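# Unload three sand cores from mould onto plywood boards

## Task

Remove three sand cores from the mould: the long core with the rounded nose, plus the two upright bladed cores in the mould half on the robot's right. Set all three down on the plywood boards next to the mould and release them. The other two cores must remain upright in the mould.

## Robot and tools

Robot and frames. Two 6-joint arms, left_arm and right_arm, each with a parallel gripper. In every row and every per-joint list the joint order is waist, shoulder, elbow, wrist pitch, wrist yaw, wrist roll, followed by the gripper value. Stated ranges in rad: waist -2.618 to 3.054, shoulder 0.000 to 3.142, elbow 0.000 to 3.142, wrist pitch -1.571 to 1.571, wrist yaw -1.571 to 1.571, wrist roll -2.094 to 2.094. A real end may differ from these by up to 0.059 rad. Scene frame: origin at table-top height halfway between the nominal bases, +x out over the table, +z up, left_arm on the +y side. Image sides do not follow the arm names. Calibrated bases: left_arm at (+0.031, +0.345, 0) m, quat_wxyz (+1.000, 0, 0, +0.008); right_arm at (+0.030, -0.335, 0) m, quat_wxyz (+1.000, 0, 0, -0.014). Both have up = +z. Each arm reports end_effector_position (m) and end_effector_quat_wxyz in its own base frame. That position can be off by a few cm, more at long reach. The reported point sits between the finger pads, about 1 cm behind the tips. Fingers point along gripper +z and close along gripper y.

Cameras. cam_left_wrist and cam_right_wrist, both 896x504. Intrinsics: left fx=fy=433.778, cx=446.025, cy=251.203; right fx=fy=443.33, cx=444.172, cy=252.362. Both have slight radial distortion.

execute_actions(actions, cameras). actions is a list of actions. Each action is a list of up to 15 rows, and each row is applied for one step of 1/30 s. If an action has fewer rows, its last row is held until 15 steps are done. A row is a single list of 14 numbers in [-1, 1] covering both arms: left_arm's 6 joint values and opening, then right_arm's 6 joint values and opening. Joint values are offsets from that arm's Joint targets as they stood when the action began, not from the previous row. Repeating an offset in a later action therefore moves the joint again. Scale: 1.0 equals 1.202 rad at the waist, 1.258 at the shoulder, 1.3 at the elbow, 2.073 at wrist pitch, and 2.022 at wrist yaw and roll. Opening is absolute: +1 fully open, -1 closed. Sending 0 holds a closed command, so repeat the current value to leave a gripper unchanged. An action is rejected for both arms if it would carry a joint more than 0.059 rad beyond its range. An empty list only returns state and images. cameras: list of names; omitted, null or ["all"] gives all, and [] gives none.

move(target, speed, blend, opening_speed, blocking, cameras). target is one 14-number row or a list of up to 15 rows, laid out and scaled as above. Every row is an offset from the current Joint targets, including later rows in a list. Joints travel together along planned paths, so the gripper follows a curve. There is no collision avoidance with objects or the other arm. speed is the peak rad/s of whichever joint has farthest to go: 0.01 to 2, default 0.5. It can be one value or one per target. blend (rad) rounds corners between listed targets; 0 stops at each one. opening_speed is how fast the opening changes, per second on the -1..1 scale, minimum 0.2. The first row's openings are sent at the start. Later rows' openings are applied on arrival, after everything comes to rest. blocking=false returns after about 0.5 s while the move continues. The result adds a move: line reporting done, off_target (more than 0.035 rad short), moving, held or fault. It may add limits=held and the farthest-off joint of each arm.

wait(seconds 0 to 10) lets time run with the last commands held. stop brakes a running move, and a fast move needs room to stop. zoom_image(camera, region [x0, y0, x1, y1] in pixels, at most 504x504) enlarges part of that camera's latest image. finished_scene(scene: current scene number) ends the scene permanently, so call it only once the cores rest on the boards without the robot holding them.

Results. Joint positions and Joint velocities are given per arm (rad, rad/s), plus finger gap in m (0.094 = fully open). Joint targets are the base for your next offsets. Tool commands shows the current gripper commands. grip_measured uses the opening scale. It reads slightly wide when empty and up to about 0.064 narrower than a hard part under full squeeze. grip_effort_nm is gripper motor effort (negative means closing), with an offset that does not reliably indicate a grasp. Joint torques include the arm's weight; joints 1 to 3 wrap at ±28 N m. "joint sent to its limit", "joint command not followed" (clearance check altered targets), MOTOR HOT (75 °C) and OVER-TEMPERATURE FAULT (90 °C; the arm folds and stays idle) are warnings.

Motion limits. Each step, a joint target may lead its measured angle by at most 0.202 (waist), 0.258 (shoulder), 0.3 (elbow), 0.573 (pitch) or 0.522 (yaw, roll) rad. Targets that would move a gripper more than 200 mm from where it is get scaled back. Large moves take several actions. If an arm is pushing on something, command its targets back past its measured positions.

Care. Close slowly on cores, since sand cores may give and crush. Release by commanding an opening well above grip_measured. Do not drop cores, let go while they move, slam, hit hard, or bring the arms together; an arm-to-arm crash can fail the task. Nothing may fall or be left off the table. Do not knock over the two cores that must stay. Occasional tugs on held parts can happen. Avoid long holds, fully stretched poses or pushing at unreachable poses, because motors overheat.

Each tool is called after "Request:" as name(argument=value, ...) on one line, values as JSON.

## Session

Request:
execute_actions(actions=[])

Scene clock: 0.00 s.
left_arm: end_effector_position=(+0.3919, -0.2703, +0.3417) grip_measured=+1.000 grip_effort_nm=n/a end_effector_quat_wxyz=(+0.564, +0.433, +0.543, -0.447) | right_arm: end_effector_position=(+0.3255, +0.0985, +0.1807) grip_measured=+1.000 grip_effort_nm=n/a end_effector_quat_wxyz=(+0.100, -0.217, +0.970, -0.037)
Joint positions: left_arm=[-0.271 1.676 1.232 0.519 1.072 -0.062 0.094] | right_arm=[0.342 1.662 1.591 -1.308 0.097 -0.107 0.094]
Joint velocities: within noise
Joint torques (N m): no reading
Heat: left arm: 32 °C; right arm: 31 °C.
Joint targets: left_arm=[-0.271 1.667 1.240 0.516 1.072 -0.062] | right_arm=[0.342 1.652 1.601 -1.306 0.099 -0.106]
Tool commands: left_gripper/opening=+1.0 right_gripper/opening=+1.0

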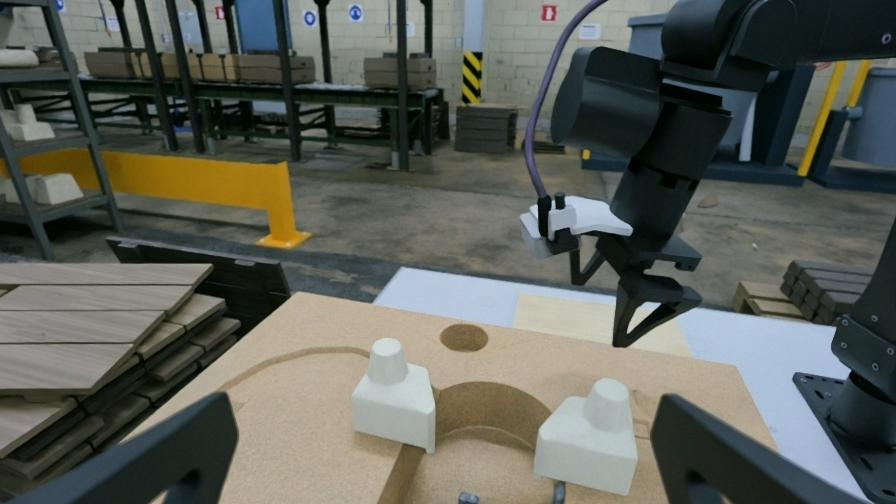

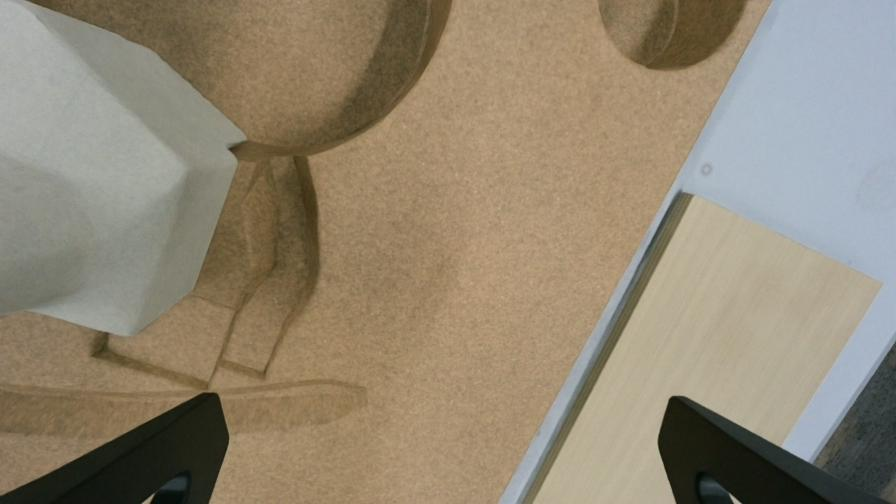

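Request:
move(target=[-0.19,-0.133,0.508,-0.731,-0.53,0.031,1,0,-0.121,0.23,0.1,-0.049,0.0524,1], speed=0.9)

Scene clock: 6.87 s.
left_arm: end_effector_position=(+0.3653, -0.1968, +0.3786) grip_measured=+1.000 grip_effort_nm=0.032 end_effector_quat_wxyz=(+0.438, +0.217, +0.865, -0.116) | right_arm: end_effector_position=(+0.3720, +0.1322, +0.3520) grip_measured=+1.000 grip_effort_nm=0.027 end_effector_quat_wxyz=(+0.388, -0.158, +0.906, +0.063)
Joint positions: left_arm=[-0.493 1.518 1.88 -0.991 0.009 -0.006 0.094] | right_arm=[0.342 1.519 1.874 -1.117 0.007 -0.007 0.094]
Joint velocities: within noise
Joint torques (N m): left_arm=[-0.54 -6.63 6.43 1.86 -0.08 0.03] | right_arm=[0.03 -6.57 7.25 1.42 -0.08 0.03]
Heat: left arm: 33 °C; right arm: 32 °C.
Joint targets: left_arm=[-0.499 1.499 1.900 -1.000 0.000 0.001] | right_arm=[0.342 1.500 1.900 -1.098 0.000 0.000]
move: done

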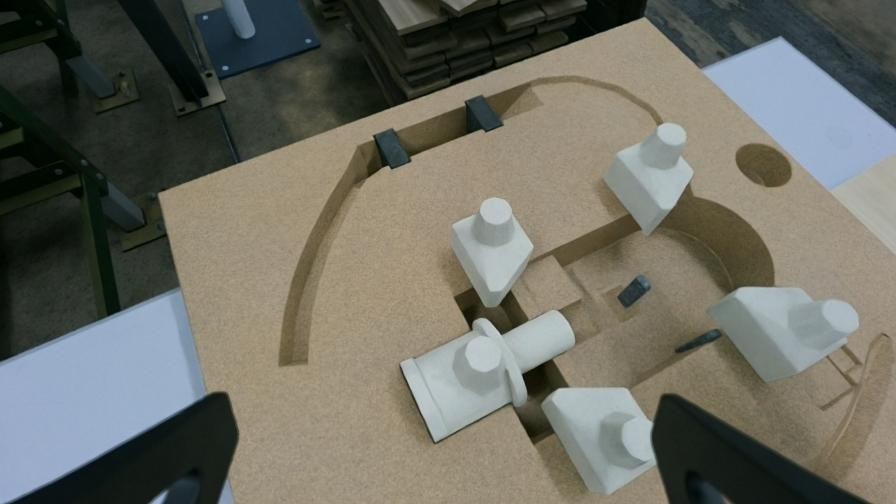

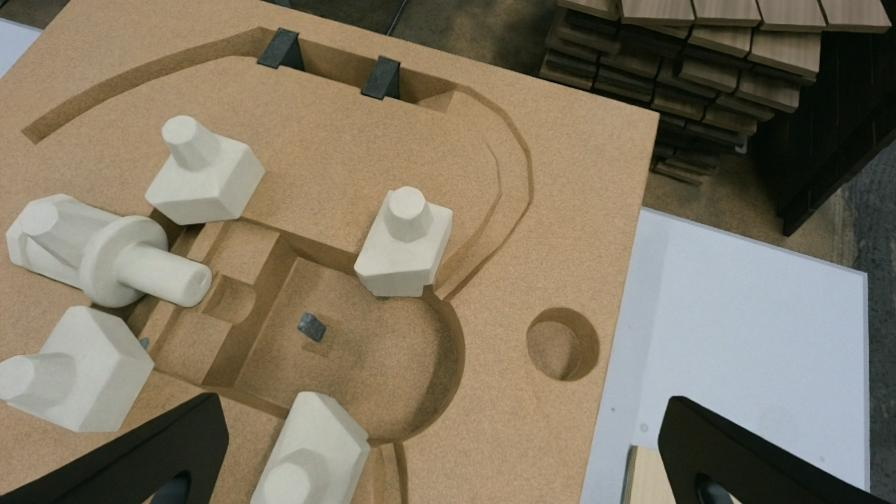

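Request:
move(target=[0.0915,0.555,0.3425,-0.192,0.194,0.423,0.4,0.186,0.199,-0.08,-0.12,0,0,0.3], speed=0.7)

Scene clock: 25.33 s.
left_arm: end_effector_position=(+0.4197, -0.2440, +0.2030) grip_measured=+0.402 grip_effort_nm=-0.051 end_effector_quat_wxyz=(+0.194, +0.589, +0.771, -0.142) | right_arm: end_effector_position=(+0.3204, +0.2021, +0.2145) grip_measured=+0.303 grip_effort_nm=-0.125 end_effector_quat_wxyz=(+0.141, -0.277, +0.950, +0.038)
Joint positions: left_arm=[-0.395 2.185 2.322 -1.386 0.372 0.849 0.066] | right_arm=[0.562 1.746 1.802 -1.334 0.004 -0.006 0.061]
Joint velocities: within noise
Joint torques (N m): left_arm=[0.51 -9.54 6.58 0.9 0.47 0.01] | right_arm=[0.35 -6.64 4.78 0.49 -0.05 0.03]
Heat: left arm: 34 °C; right arm: 33 °C.
Joint targets: left_arm=[-0.389 2.197 2.345 -1.397 0.392 0.856] | right_arm=[0.566 1.750 1.795 -1.347 0.000 0.000]
move: done

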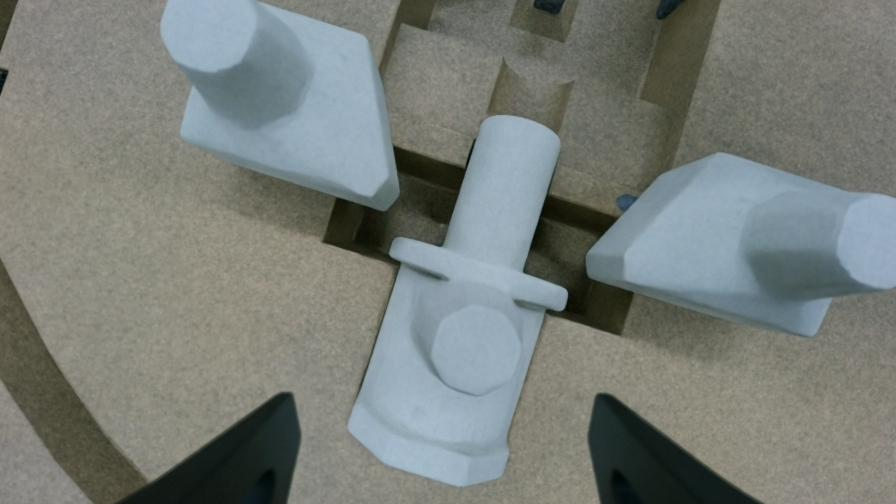

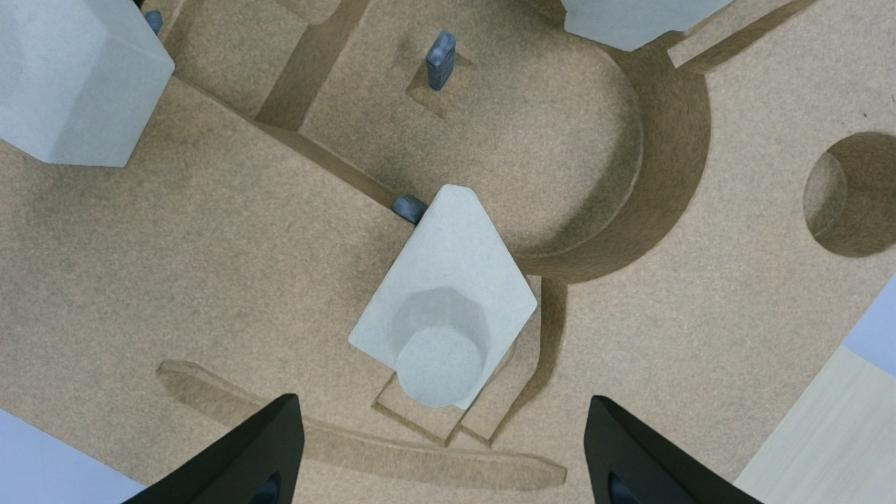

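Request:
move(target=[-0.0183,-0.0572,-0.2316,0.110,0,0,0.4,0.003,-0.035,-0.225,0.1207,0,0,0.3], speed=0.35)

Scene clock: 34.27 s.
left_arm: end_effector_position=(+0.4192, -0.2491, +0.1398) grip_measured=+0.402 grip_effort_nm=-0.061 end_effector_quat_wxyz=(+0.172, +0.592, +0.773, -0.150) | right_arm: end_effector_position=(+0.3132, +0.1980, +0.1433) grip_measured=+0.303 grip_effort_nm=-0.120 end_effector_quat_wxyz=(+0.110, -0.278, +0.954, +0.030)
Joint positions: left_arm=[-0.404 2.171 2.053 -1.178 0.374 0.85 0.066] | right_arm=[0.562 1.732 1.516 -1.127 0.002 -0.005 0.061]
Joint velocities: within noise
Joint torques (N m): left_arm=[-0.5 -14.02 4.26 1.03 0.45 0.02] | right_arm=[0.66 -9.13 4.49 0.77 -0.03 0.02]
Heat: left arm: 37 °C; right arm: 33 °C.
Joint targets: left_arm=[-0.412 2.125 2.044 -1.170 0.392 0.856] | right_arm=[0.569 1.706 1.503 -1.097 0.000 0.000]
move: off_target (left_arm); left_arm: the shoulder is farthest, 0.046 rad from its target

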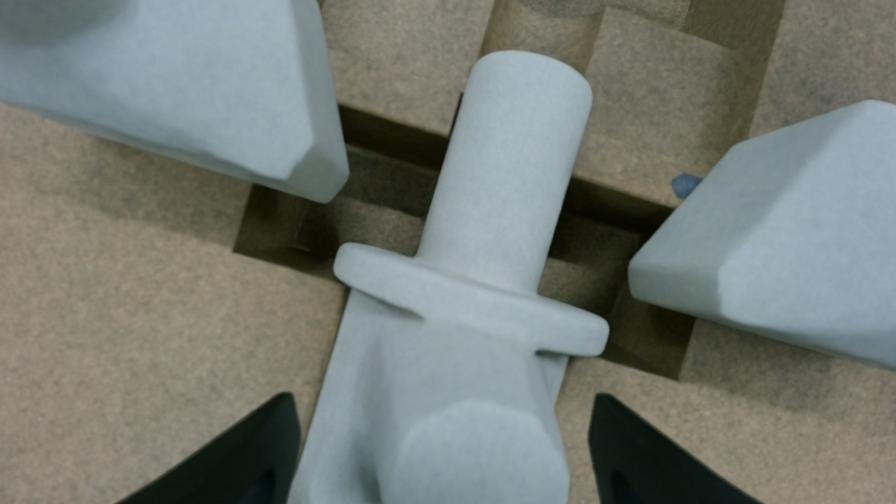

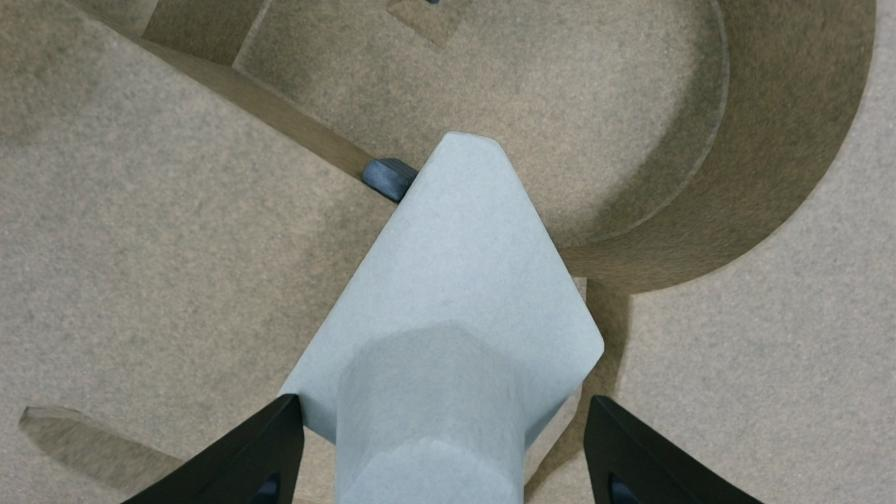

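Request:
move(target=[[-0.012,0,-0.01,0.002,0,0,0.4,0.008,0,0,0,0,0,0.3],[-0.012,0,-0.01,0.002,0,0,-0.75,0.008,0,0,0,0,0,-0.7]], speed=0.2, opening_speed=0.5)

Scene clock: 45.23 s.
left_arm: end_effector_position=(+0.4157, -0.2553, +0.1371) grip_measured=-0.152 grip_effort_nm=-1.004 end_effector_quat_wxyz=(+0.171, +0.599, +0.768, -0.151) | right_arm: end_effector_position=(+0.3136, +0.2023, +0.1480) grip_measured=-0.261 grip_effort_nm=-1.004 end_effector_quat_wxyz=(+0.121, -0.281, +0.952, +0.034)
Joint positions: left_arm=[-0.419 2.171 2.042 -1.168 0.375 0.854 0.04] | right_arm=[0.572 1.721 1.516 -1.115 0.003 -0.003 0.035]
Joint velocities: within noise
Joint torques (N m): left_arm=[-0.54 -14.2 4.19 0.99 0.44 -0.03] | right_arm=[0.62 -8.06 4.52 0.69 -0.04 -0.01]
Heat: left arm: 44 °C; right arm: 35 °C.
Joint targets: left_arm=[-0.426 2.125 2.032 -1.166 0.392 0.856] | right_arm=[0.579 1.706 1.503 -1.097 0.000 0.000]
move: off_target (left_arm); target 2's new numbers were sent with left_arm's shoulder 0.046 rad from that target; left_arm: the shoulder is farthest, 0.046 rad from its target

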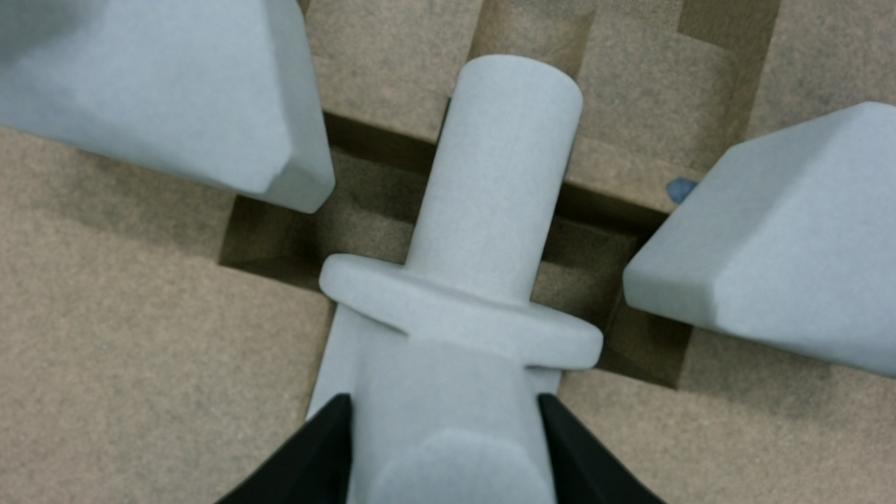

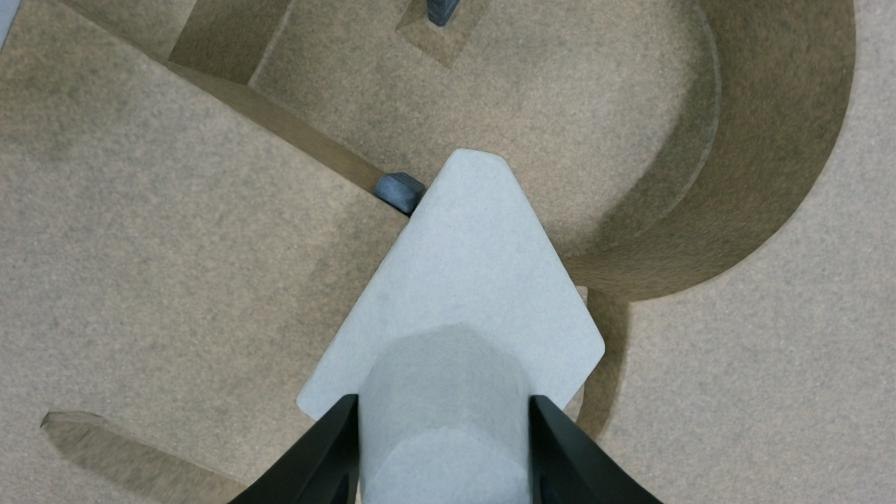

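Request:
move(target=[[0,0.023,0.1227,-0.0586,0,0,-0.75,0,0.0083,0.101,-0.0583,0,0,-0.7],[0,0.0816,0.3145,-0.1434,0,0,-0.75,0,0.0304,0.22,-0.1196,0,0,-0.7]], speed=0.25, blend=0.03)

Scene clock: 52.80 s.
left_arm: end_effector_position=(+0.4072, -0.2471, +0.1976) grip_measured=-0.154 grip_effort_nm=-1.004 end_effector_quat_wxyz=(+0.160, +0.600, +0.771, -0.142) | right_arm: end_effector_position=(+0.3051, +0.1968, +0.1943) grip_measured=-0.270 grip_effort_nm=-1.009 end_effector_quat_wxyz=(+0.101, -0.282, +0.954, +0.028)
Joint positions: left_arm=[-0.419 2.228 2.394 -1.483 0.351 0.858 0.04] | right_arm=[0.572 1.746 1.742 -1.356 0.003 -0.003 0.034]
Joint velocities: within noise
Joint torques (N m): left_arm=[-0.43 -10.55 8.47 1.15 0.73 -0.09] | right_arm=[0.64 -7.12 9.06 0.56 -0.04 -0.01]
Heat: left arm: 46 °C; right arm: 35 °C.
Joint targets: left_arm=[-0.426 2.228 2.440 -1.463 0.392 0.856] | right_arm=[0.579 1.744 1.789 -1.345 0.000 0.000]
move: off_target (left_arm, right_arm); left_arm: the elbow is farthest, 0.047 rad from its target; right_arm: the elbow is farthest, 0.047 rad from its target

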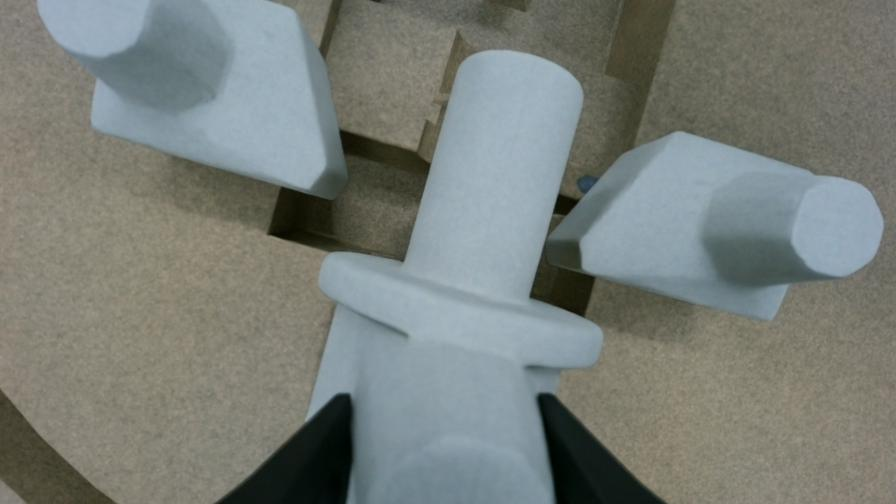

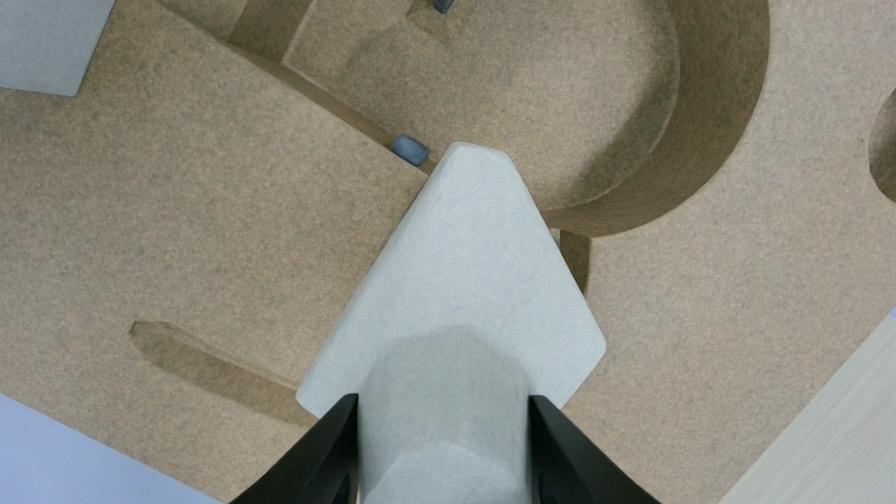

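Request:
move(target=[0.28,-0.403,-0.446,0.0354,0,0,-0.75,-0.566,0.053,0.195,-0.09,0,0,-0.7], speed=0.5)

Scene clock: 58.83 s.
left_arm: end_effector_position=(+0.3602, -0.0917, +0.2220) grip_measured=-0.155 grip_effort_nm=-0.999 end_effector_quat_wxyz=(+0.164, +0.465, +0.862, -0.116) | right_arm: end_effector_position=(+0.3634, -0.0376, +0.2357) grip_measured=-0.270 grip_effort_nm=-1.009 end_effector_quat_wxyz=(+0.105, +0.051, +0.993, -0.006)
Joint positions: left_arm=[-0.09 1.781 1.854 -1.423 0.342 0.86 0.04] | right_arm=[-0.105 1.813 1.997 -1.543 0.002 -0.003 0.034]
Joint velocities: within noise
Joint torques (N m): left_arm=[0.03 -11.88 5.2 1.22 0.83 -0.1] | right_arm=[0.35 -7.32 8.58 0.56 -0.02 -0.01]
Heat: left arm: 46 °C; right arm: 35 °C.
Joint targets: left_arm=[-0.089 1.721 1.861 -1.389 0.392 0.856] | right_arm=[-0.101 1.811 2.042 -1.532 0.000 0.000]
move: off_target (left_arm, right_arm); left_arm: the shoulder is farthest, 0.060 rad from its target; right_arm: the elbow is farthest, 0.046 rad from its target

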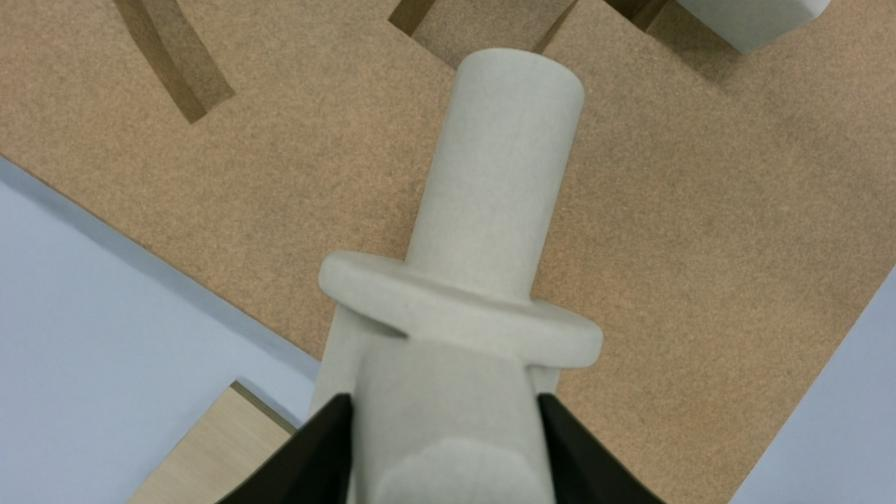

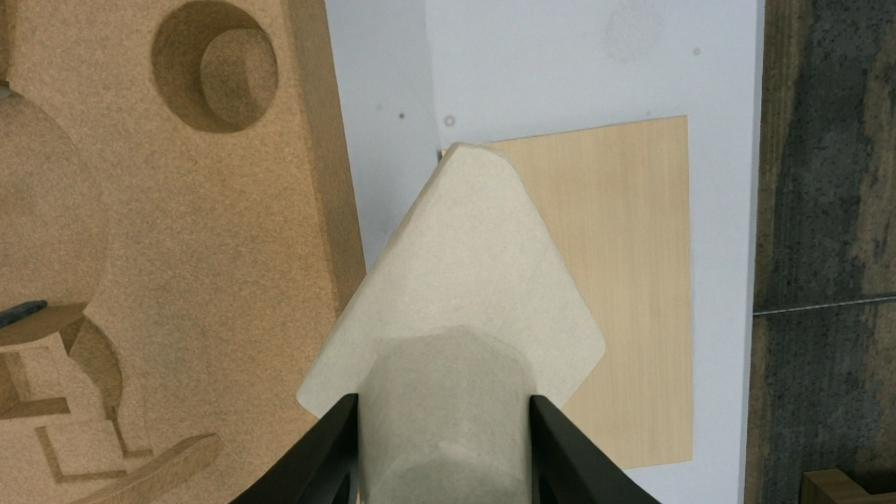

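Request:
move(target=[[0.3,-0.1,-0.12,0.05,0,0,-0.75,-0.374,-0.08,-0.25,0.12,-0.15,-0.12,-0.7],[0.566,-0.2,-0.3585,0.128,0.02,0,-0.75,-0.774,-0.177,-0.857,0.431,-0.7765,-0.643,-0.7]], speed=0.6, blend=0.1)

Scene clock: 80.97 s.
left_arm: end_effector_position=(+0.3031, +0.1245, +0.1787) grip_measured=-0.154 grip_effort_nm=-0.994 end_effector_quat_wxyz=(+0.218, +0.157, +0.962, -0.052) | right_arm: end_effector_position=(+0.2971, -0.1472, +0.1829) grip_measured=-0.271 grip_effort_nm=-1.004 end_effector_quat_wxyz=(+0.641, -0.166, +0.724, +0.195)
Joint positions: left_arm=[0.586 1.529 1.386 -1.165 0.372 0.86 0.04] | right_arm=[-1.027 1.629 0.928 -0.66 -1.465 -1.29 0.034]
Joint velocities: within noise
Joint torques (N m): left_arm=[0.43 -10.06 5.6 1.36 0.95 -0.11] | right_arm=[-0.39 -8.99 4.92 0.57 -1.58 -0.2]
Heat: left arm: 44 °C; right arm: 37 °C.
Joint targets: left_arm=[0.591 1.470 1.395 -1.124 0.433 0.856] | right_arm=[-1.032 1.588 0.929 -0.638 -1.570 -1.300]
move: off_target (left_arm, right_arm); left_arm: the shoulder is farthest, 0.060 rad from its target; right_arm: the wrist yaw is farthest, 0.105 rad from its target

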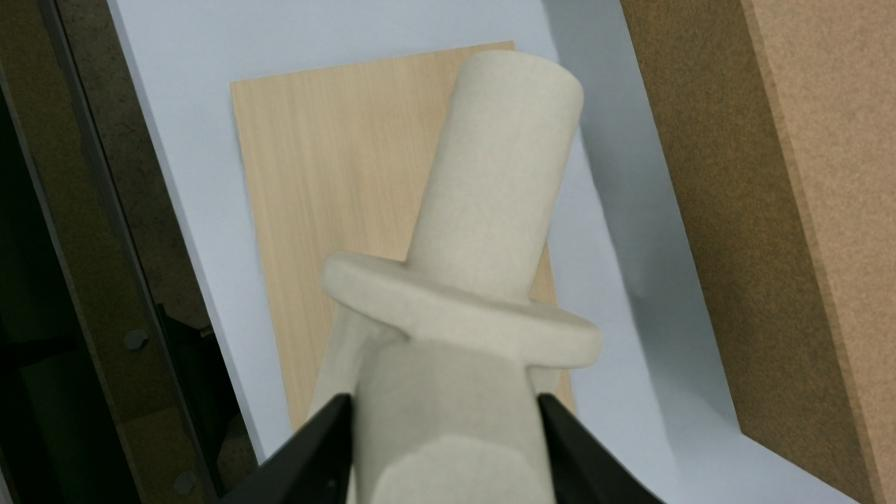

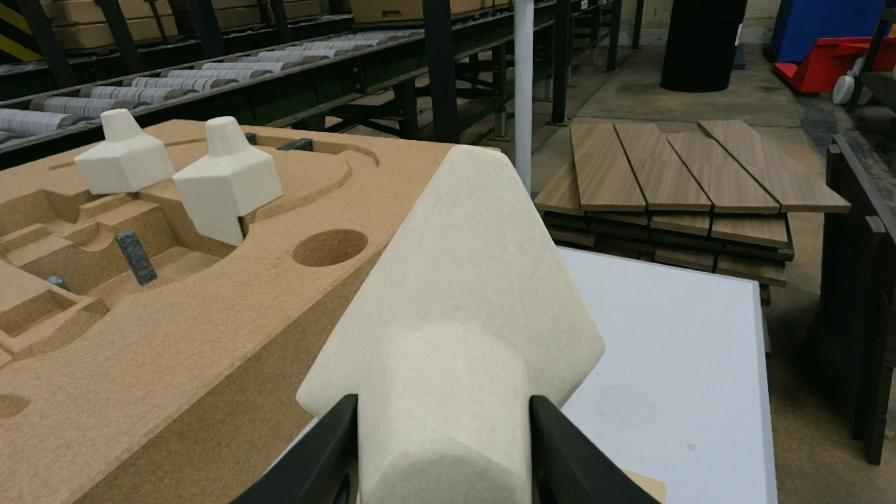

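Request:
move(target=[[0.03,0,-0.115,0.07,0,0,-0.75,0,0.0757,-0.0815,0.0955,0,0,-0.7],[0.05,0,-0.215,0.136,0,0,-0.75,0,0.1677,-0.1326,0.1834,0,0,-0.7]], speed=0.25, blend=0.04)

Scene clock: 90.23 s.
left_arm: end_effector_position=(+0.2934, +0.1396, +0.1097) grip_measured=-0.154 grip_effort_nm=-1.009 end_effector_quat_wxyz=(+0.222, +0.130, +0.965, -0.045) | right_arm: end_effector_position=(+0.2955, -0.1444, +0.1082) grip_measured=-0.271 grip_effort_nm=-1.004 end_effector_quat_wxyz=(+0.646, -0.178, +0.719, +0.183)
Joint positions: left_arm=[0.643 1.525 1.106 -0.883 0.374 0.86 0.04] | right_arm=[-1.027 1.801 0.756 -0.281 -1.469 -1.291 0.034]
Joint velocities: within noise
Joint torques (N m): left_arm=[0.65 -9.52 5.7 1.4 0.93 -0.1] | right_arm=[-0.38 -6.22 3.92 0.61 -1.46 -0.14]
Heat: left arm: 42 °C; right arm: 38 °C.
Joint targets: left_arm=[0.651 1.470 1.115 -0.842 0.433 0.856] | right_arm=[-1.032 1.799 0.756 -0.258 -1.570 -1.300]
move: off_target (left_arm, right_arm); left_arm: the wrist yaw is farthest, 0.059 rad from its target; right_arm: the wrist yaw is farthest, 0.101 rad from its target

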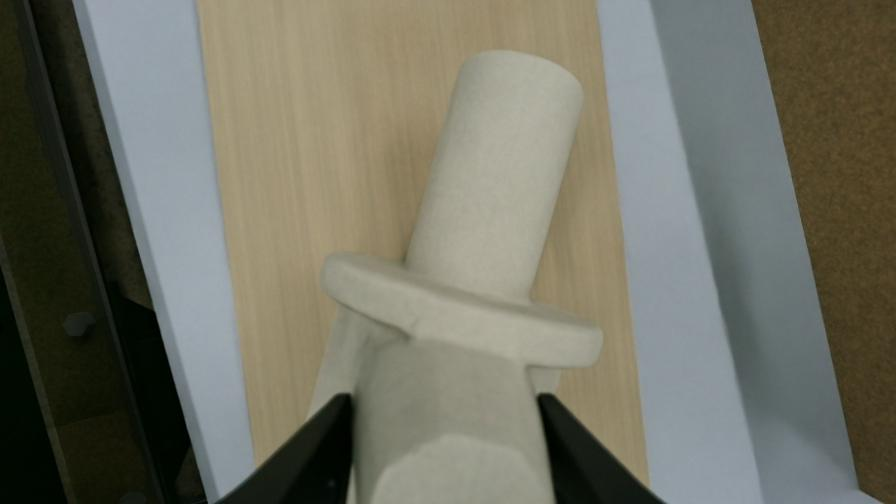

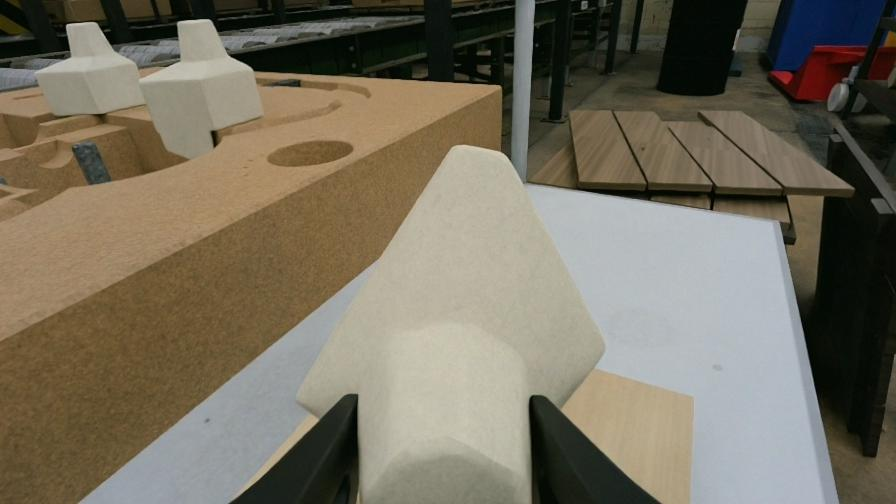

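Request:
move(target=[0,0,-0.048,0.030,0,0,-0.75,0,0.025,-0.014,0.0235,0,0,-0.7], speed=0.12)

Scene clock: 95.97 s.
left_arm: end_effector_position=(+0.2922, +0.1370, +0.1001) grip_measured=-0.154 grip_effort_nm=-1.004 end_effector_quat_wxyz=(+0.229, +0.131, +0.964, -0.044) | right_arm: end_effector_position=(+0.2951, -0.1437, +0.0986) grip_measured=-0.271 grip_effort_nm=-1.004 end_effector_quat_wxyz=(+0.646, -0.179, +0.719, +0.182)
Joint positions: left_arm=[0.643 1.514 1.051 -0.828 0.383 0.86 0.04] | right_arm=[-1.027 1.83 0.739 -0.232 -1.469 -1.291 0.034]
Joint velocities: within noise
Joint torques (N m): left_arm=[0.59 -8.64 5.05 1.49 0.84 -0.09] | right_arm=[-0.38 -6.11 3.63 0.61 -1.47 -0.14]
Heat: left arm: 41 °C; right arm: 36 °C.
Joint targets: left_arm=[0.651 1.469 1.053 -0.780 0.433 0.856] | right_arm=[-1.032 1.831 0.738 -0.209 -1.570 -1.300]
move: off_target (left_arm, right_arm); left_arm: the wrist yaw is farthest, 0.050 rad from its target; right_arm: the wrist yaw is farthest, 0.101 rad from its target

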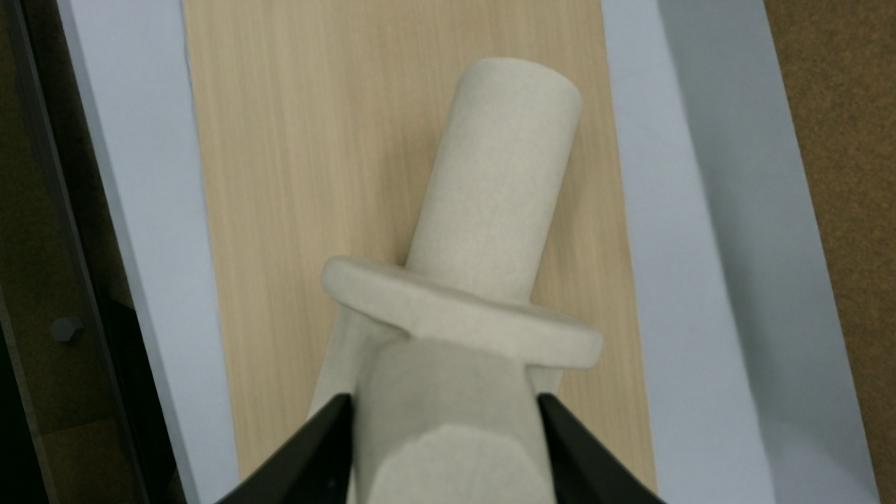

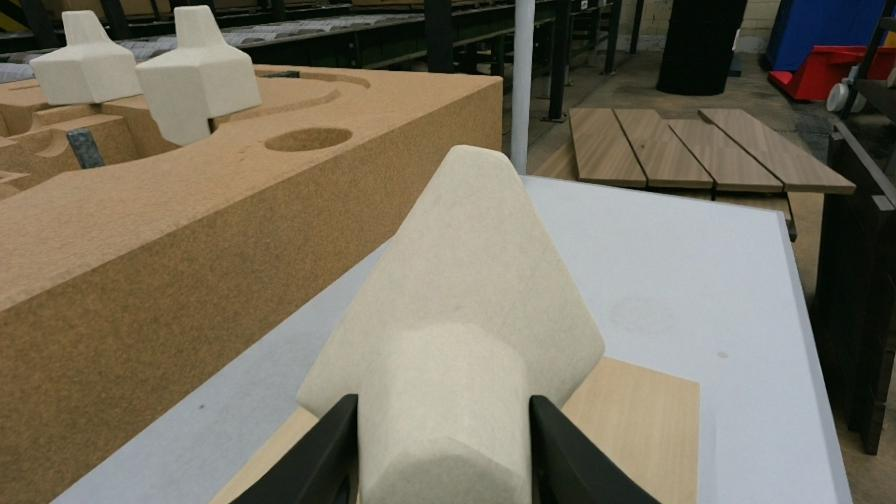

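Request:
move(target=[[0,0,-0.01,0.006,0,0,-0.75,0,0.02,-0.011,0.019,0,0,-0.7],[0,0,-0.01,0.006,0,0,-0.08,0,0.02,-0.011,0.019,0,0,-0.7],[0,0,-0.01,0.006,0,0,0.3,0,0.02,-0.011,0.019,0,0,-0.7]], speed=0.12, opening_speed=0.4)

Scene clock: 103.77 s.
left_arm: end_effector_position=(+0.3021, +0.1384, +0.1073) grip_measured=+0.298 grip_effort_nm=0.125 end_effector_quat_wxyz=(+0.258, +0.138, +0.955, -0.035) | right_arm: end_effector_position=(+0.2946, -0.1428, +0.0906) grip_measured=-0.271 grip_effort_nm=-1.004 end_effector_quat_wxyz=(+0.647, -0.180, +0.719, +0.181)
Joint positions: left_arm=[0.643 1.499 1.042 -0.775 0.412 0.86 0.061] | right_arm=[-1.027 1.855 0.725 -0.192 -1.469 -1.291 0.034]
Joint velocities: within noise
Joint torques (N m): left_arm=[0.62 -7.42 4.92 1.14 0.53 -0.11] | right_arm=[-0.35 -6.15 3.45 0.6 -1.47 -0.14]
Heat: left arm: 40 °C; right arm: 36 °C.
Joint targets: left_arm=[0.651 1.470 1.040 -0.767 0.433 0.856] | right_arm=[-1.032 1.856 0.724 -0.170 -1.570 -1.300]
move: off_target (right_arm); target 2's new numbers were sent with left_arm's wrist pitch 0.049 rad from that target; target 3's new numbers were sent with left_arm's wrist pitch 0.048 rad from that target; right_arm: the wrist yaw is farthest, 0.101 rad from its target

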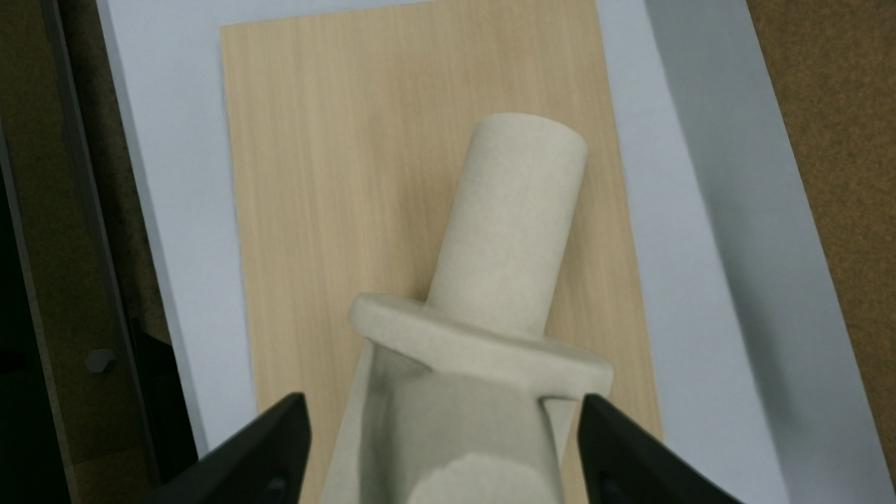

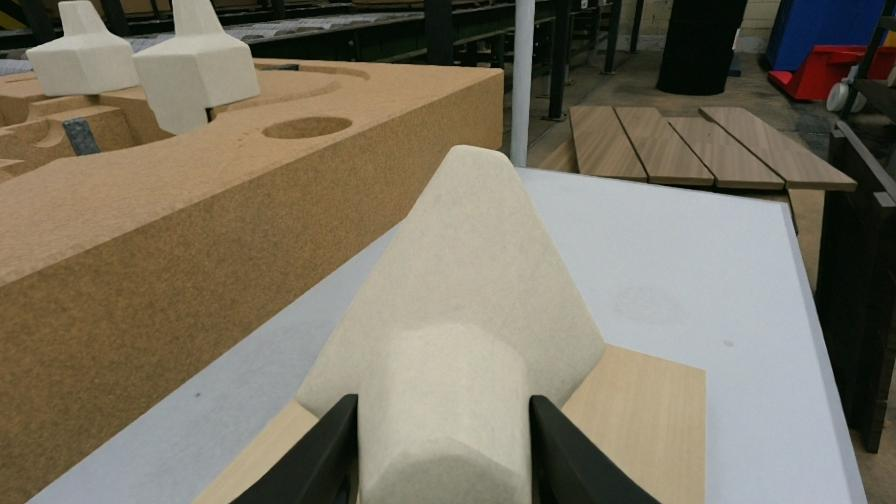

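Request:
move(target=[[0,0,0.1,-0.063,0,0,0.3,0,0.02,-0.011,0.019,0,0,-0.7],[0,-0.1,0.4,-0.3,0,0,0.3,0,0.02,-0.011,0.019,0,0,-0.7],[-1,-0.15,0.3,0.0,-0.214,-0.423,0.3,0,0.02,-0.011,0.019,0,0,-0.7]], speed=[0.25,0.6,1.0], blend=0.06)

Scene clock: 110.70 s.
left_arm: end_effector_position=(+0.3282, -0.2005, +0.3162) grip_measured=+0.298 grip_effort_nm=0.129 end_effector_quat_wxyz=(+0.430, +0.247, +0.860, -0.123) | right_arm: end_effector_position=(+0.2940, -0.1401, +0.0849) grip_measured=-0.303 grip_effort_nm=-1.009 end_effector_quat_wxyz=(+0.651, -0.183, +0.714, +0.183)
Joint positions: left_arm=[-0.547 1.307 1.441 -0.778 0.009 0.008 0.061] | right_arm=[-1.025 1.88 0.711 -0.153 -1.483 -1.297 0.033]
Joint velocities: within noise
Joint torques (N m): left_arm=[-0.28 -5.97 4.52 2.07 -0.08 -0.14] | right_arm=[-0.62 -6.15 3.25 0.61 -1.33 -0.08]
Heat: left arm: 40 °C; right arm: 35 °C.
Joint targets: left_arm=[-0.551 1.281 1.429 -0.767 0.000 0.001] | right_arm=[-1.032 1.881 0.709 -0.130 -1.571 -1.300]
move: off_target (right_arm); right_arm: the wrist yaw is farthest, 0.087 rad from its target

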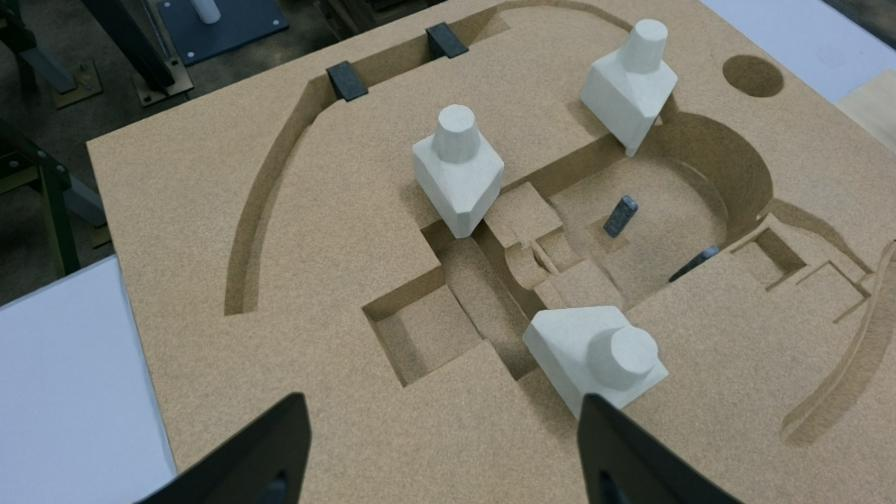

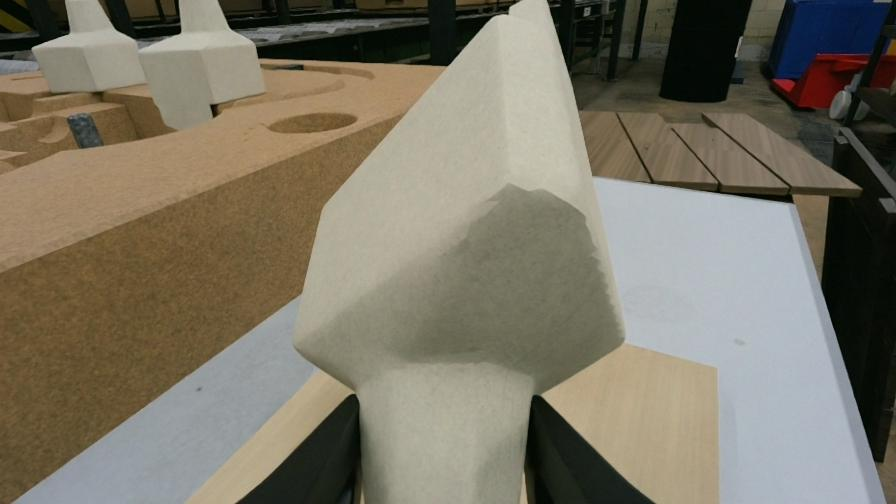

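Request:
move(target=[-0.332,-0.064,-0.33,0.322,0,0,0.3,0,0,0,0,0,0,-0.7], speed=1.0, cameras=["cam_left_wrist"])

Request:
zoom_image(camera="cam_left_wrist", region=[480, 40, 896, 300])

Scene clock: 115.23 s.
left_arm: end_effector_position=(+0.2455, -0.3387, +0.2935) grip_measured=+0.298 grip_effort_nm=0.120 end_effector_quat_wxyz=(+0.519, +0.373, +0.722, -0.265) | right_arm: end_effector_position=(+0.2941, -0.1401, +0.0849) grip_measured=-0.303 grip_effort_nm=-1.009 end_effector_quat_wxyz=(+0.651, -0.183, +0.714, +0.183)
Joint positions: left_arm=[-0.945 1.226 1.01 -0.111 0.003 0.007 0.061] | right_arm=[-1.025 1.88 0.711 -0.153 -1.483 -1.297 0.033]
Joint velocities: within noise
Joint torques (N m): left_arm=[-0.28 -5.85 5.19 2.29 -0.02 -0.12] | right_arm=[-0.61 -6.15 3.3 0.6 -1.34 -0.07]
Heat: left arm: 39 °C; right arm: 35 °C.
Joint targets: left_arm=[-0.950 1.200 1.000 -0.100 0.000 0.001] | right_arm=[-1.032 1.881 0.709 -0.130 -1.571 -1.300]
move: off_target (right_arm); right_arm: the wrist yaw is farthest, 0.088 rad from its target
Images, in order (width x height): cam_left_wrist 896x504.

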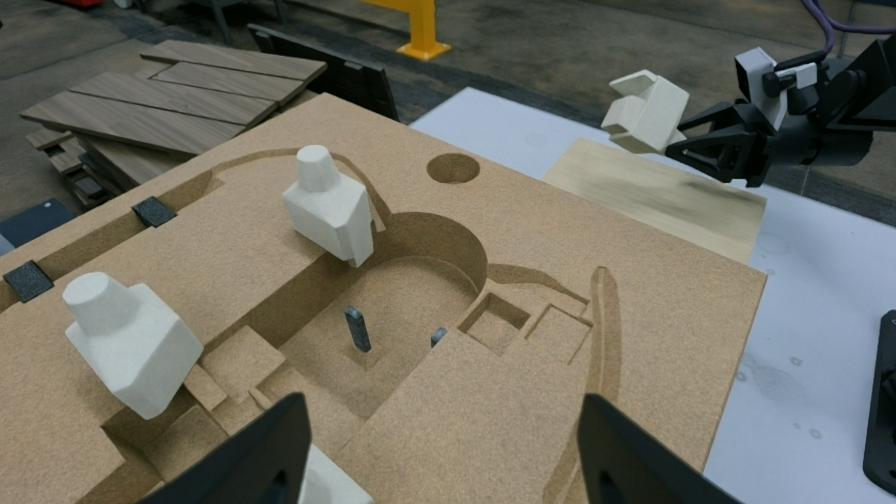

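Scaled by 1.212.

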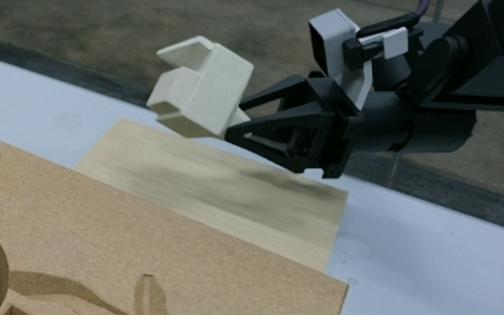

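Request:
move(target=[0,0,0,0,0,0,0.3,0.0878,-0.2607,0.136,-0.2425,0.233,0.022,-0.7], speed=0.35)

Request:
zoom_image(camera="cam_left_wrist", region=[480, 40, 896, 300])

Scene clock: 135.33 s.
left_arm: end_effector_position=(+0.2456, -0.3388, +0.2937) grip_measured=+0.298 grip_effort_nm=0.125 end_effector_quat_wxyz=(+0.520, +0.373, +0.722, -0.265) | right_arm: end_effector_position=(+0.2881, -0.1319, +0.1007) grip_measured=-0.303 grip_effort_nm=-1.009 end_effector_quat_wxyz=(+0.471, -0.188, +0.849, +0.146)
Joint positions: left_arm=[-0.945 1.226 1.01 -0.109 0.003 0.007 0.061] | right_arm=[-0.933 1.589 0.846 -0.632 -1.02 -1.258 0.033]
Joint velocities: within noise
Joint torques (N m): left_arm=[-0.38 -5.82 5.18 2.27 -0.04 -0.11] | right_arm=[0.59 -8.17 8.05 0.42 -1.19 0.02]
Heat: left arm: 38 °C; right arm: 35 °C.
Joint targets: left_arm=[-0.950 1.200 1.000 -0.100 0.000 0.001] | right_arm=[-0.926 1.553 0.886 -0.633 -1.099 -1.256]
move: off_target (right_arm); right_arm: the wrist yaw is farthest, 0.080 rad from its target

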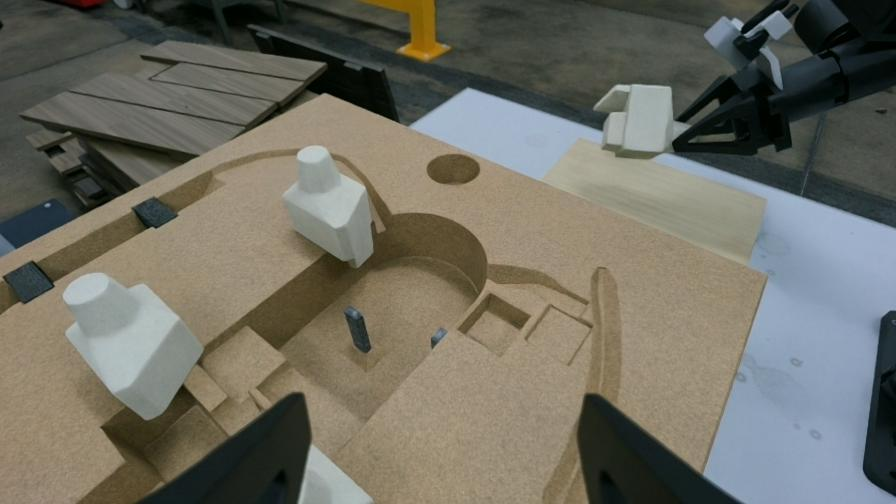

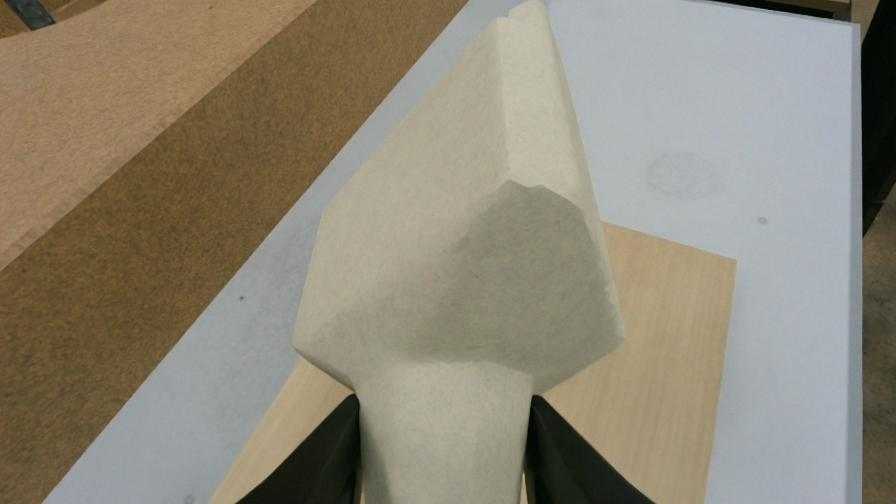

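Scaled by 1.212.

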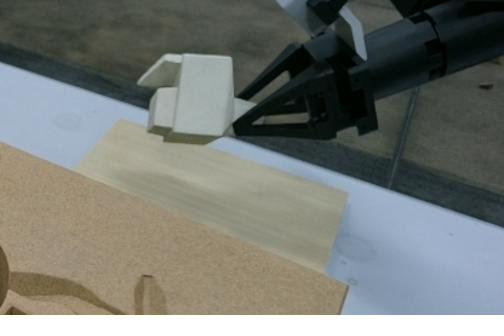

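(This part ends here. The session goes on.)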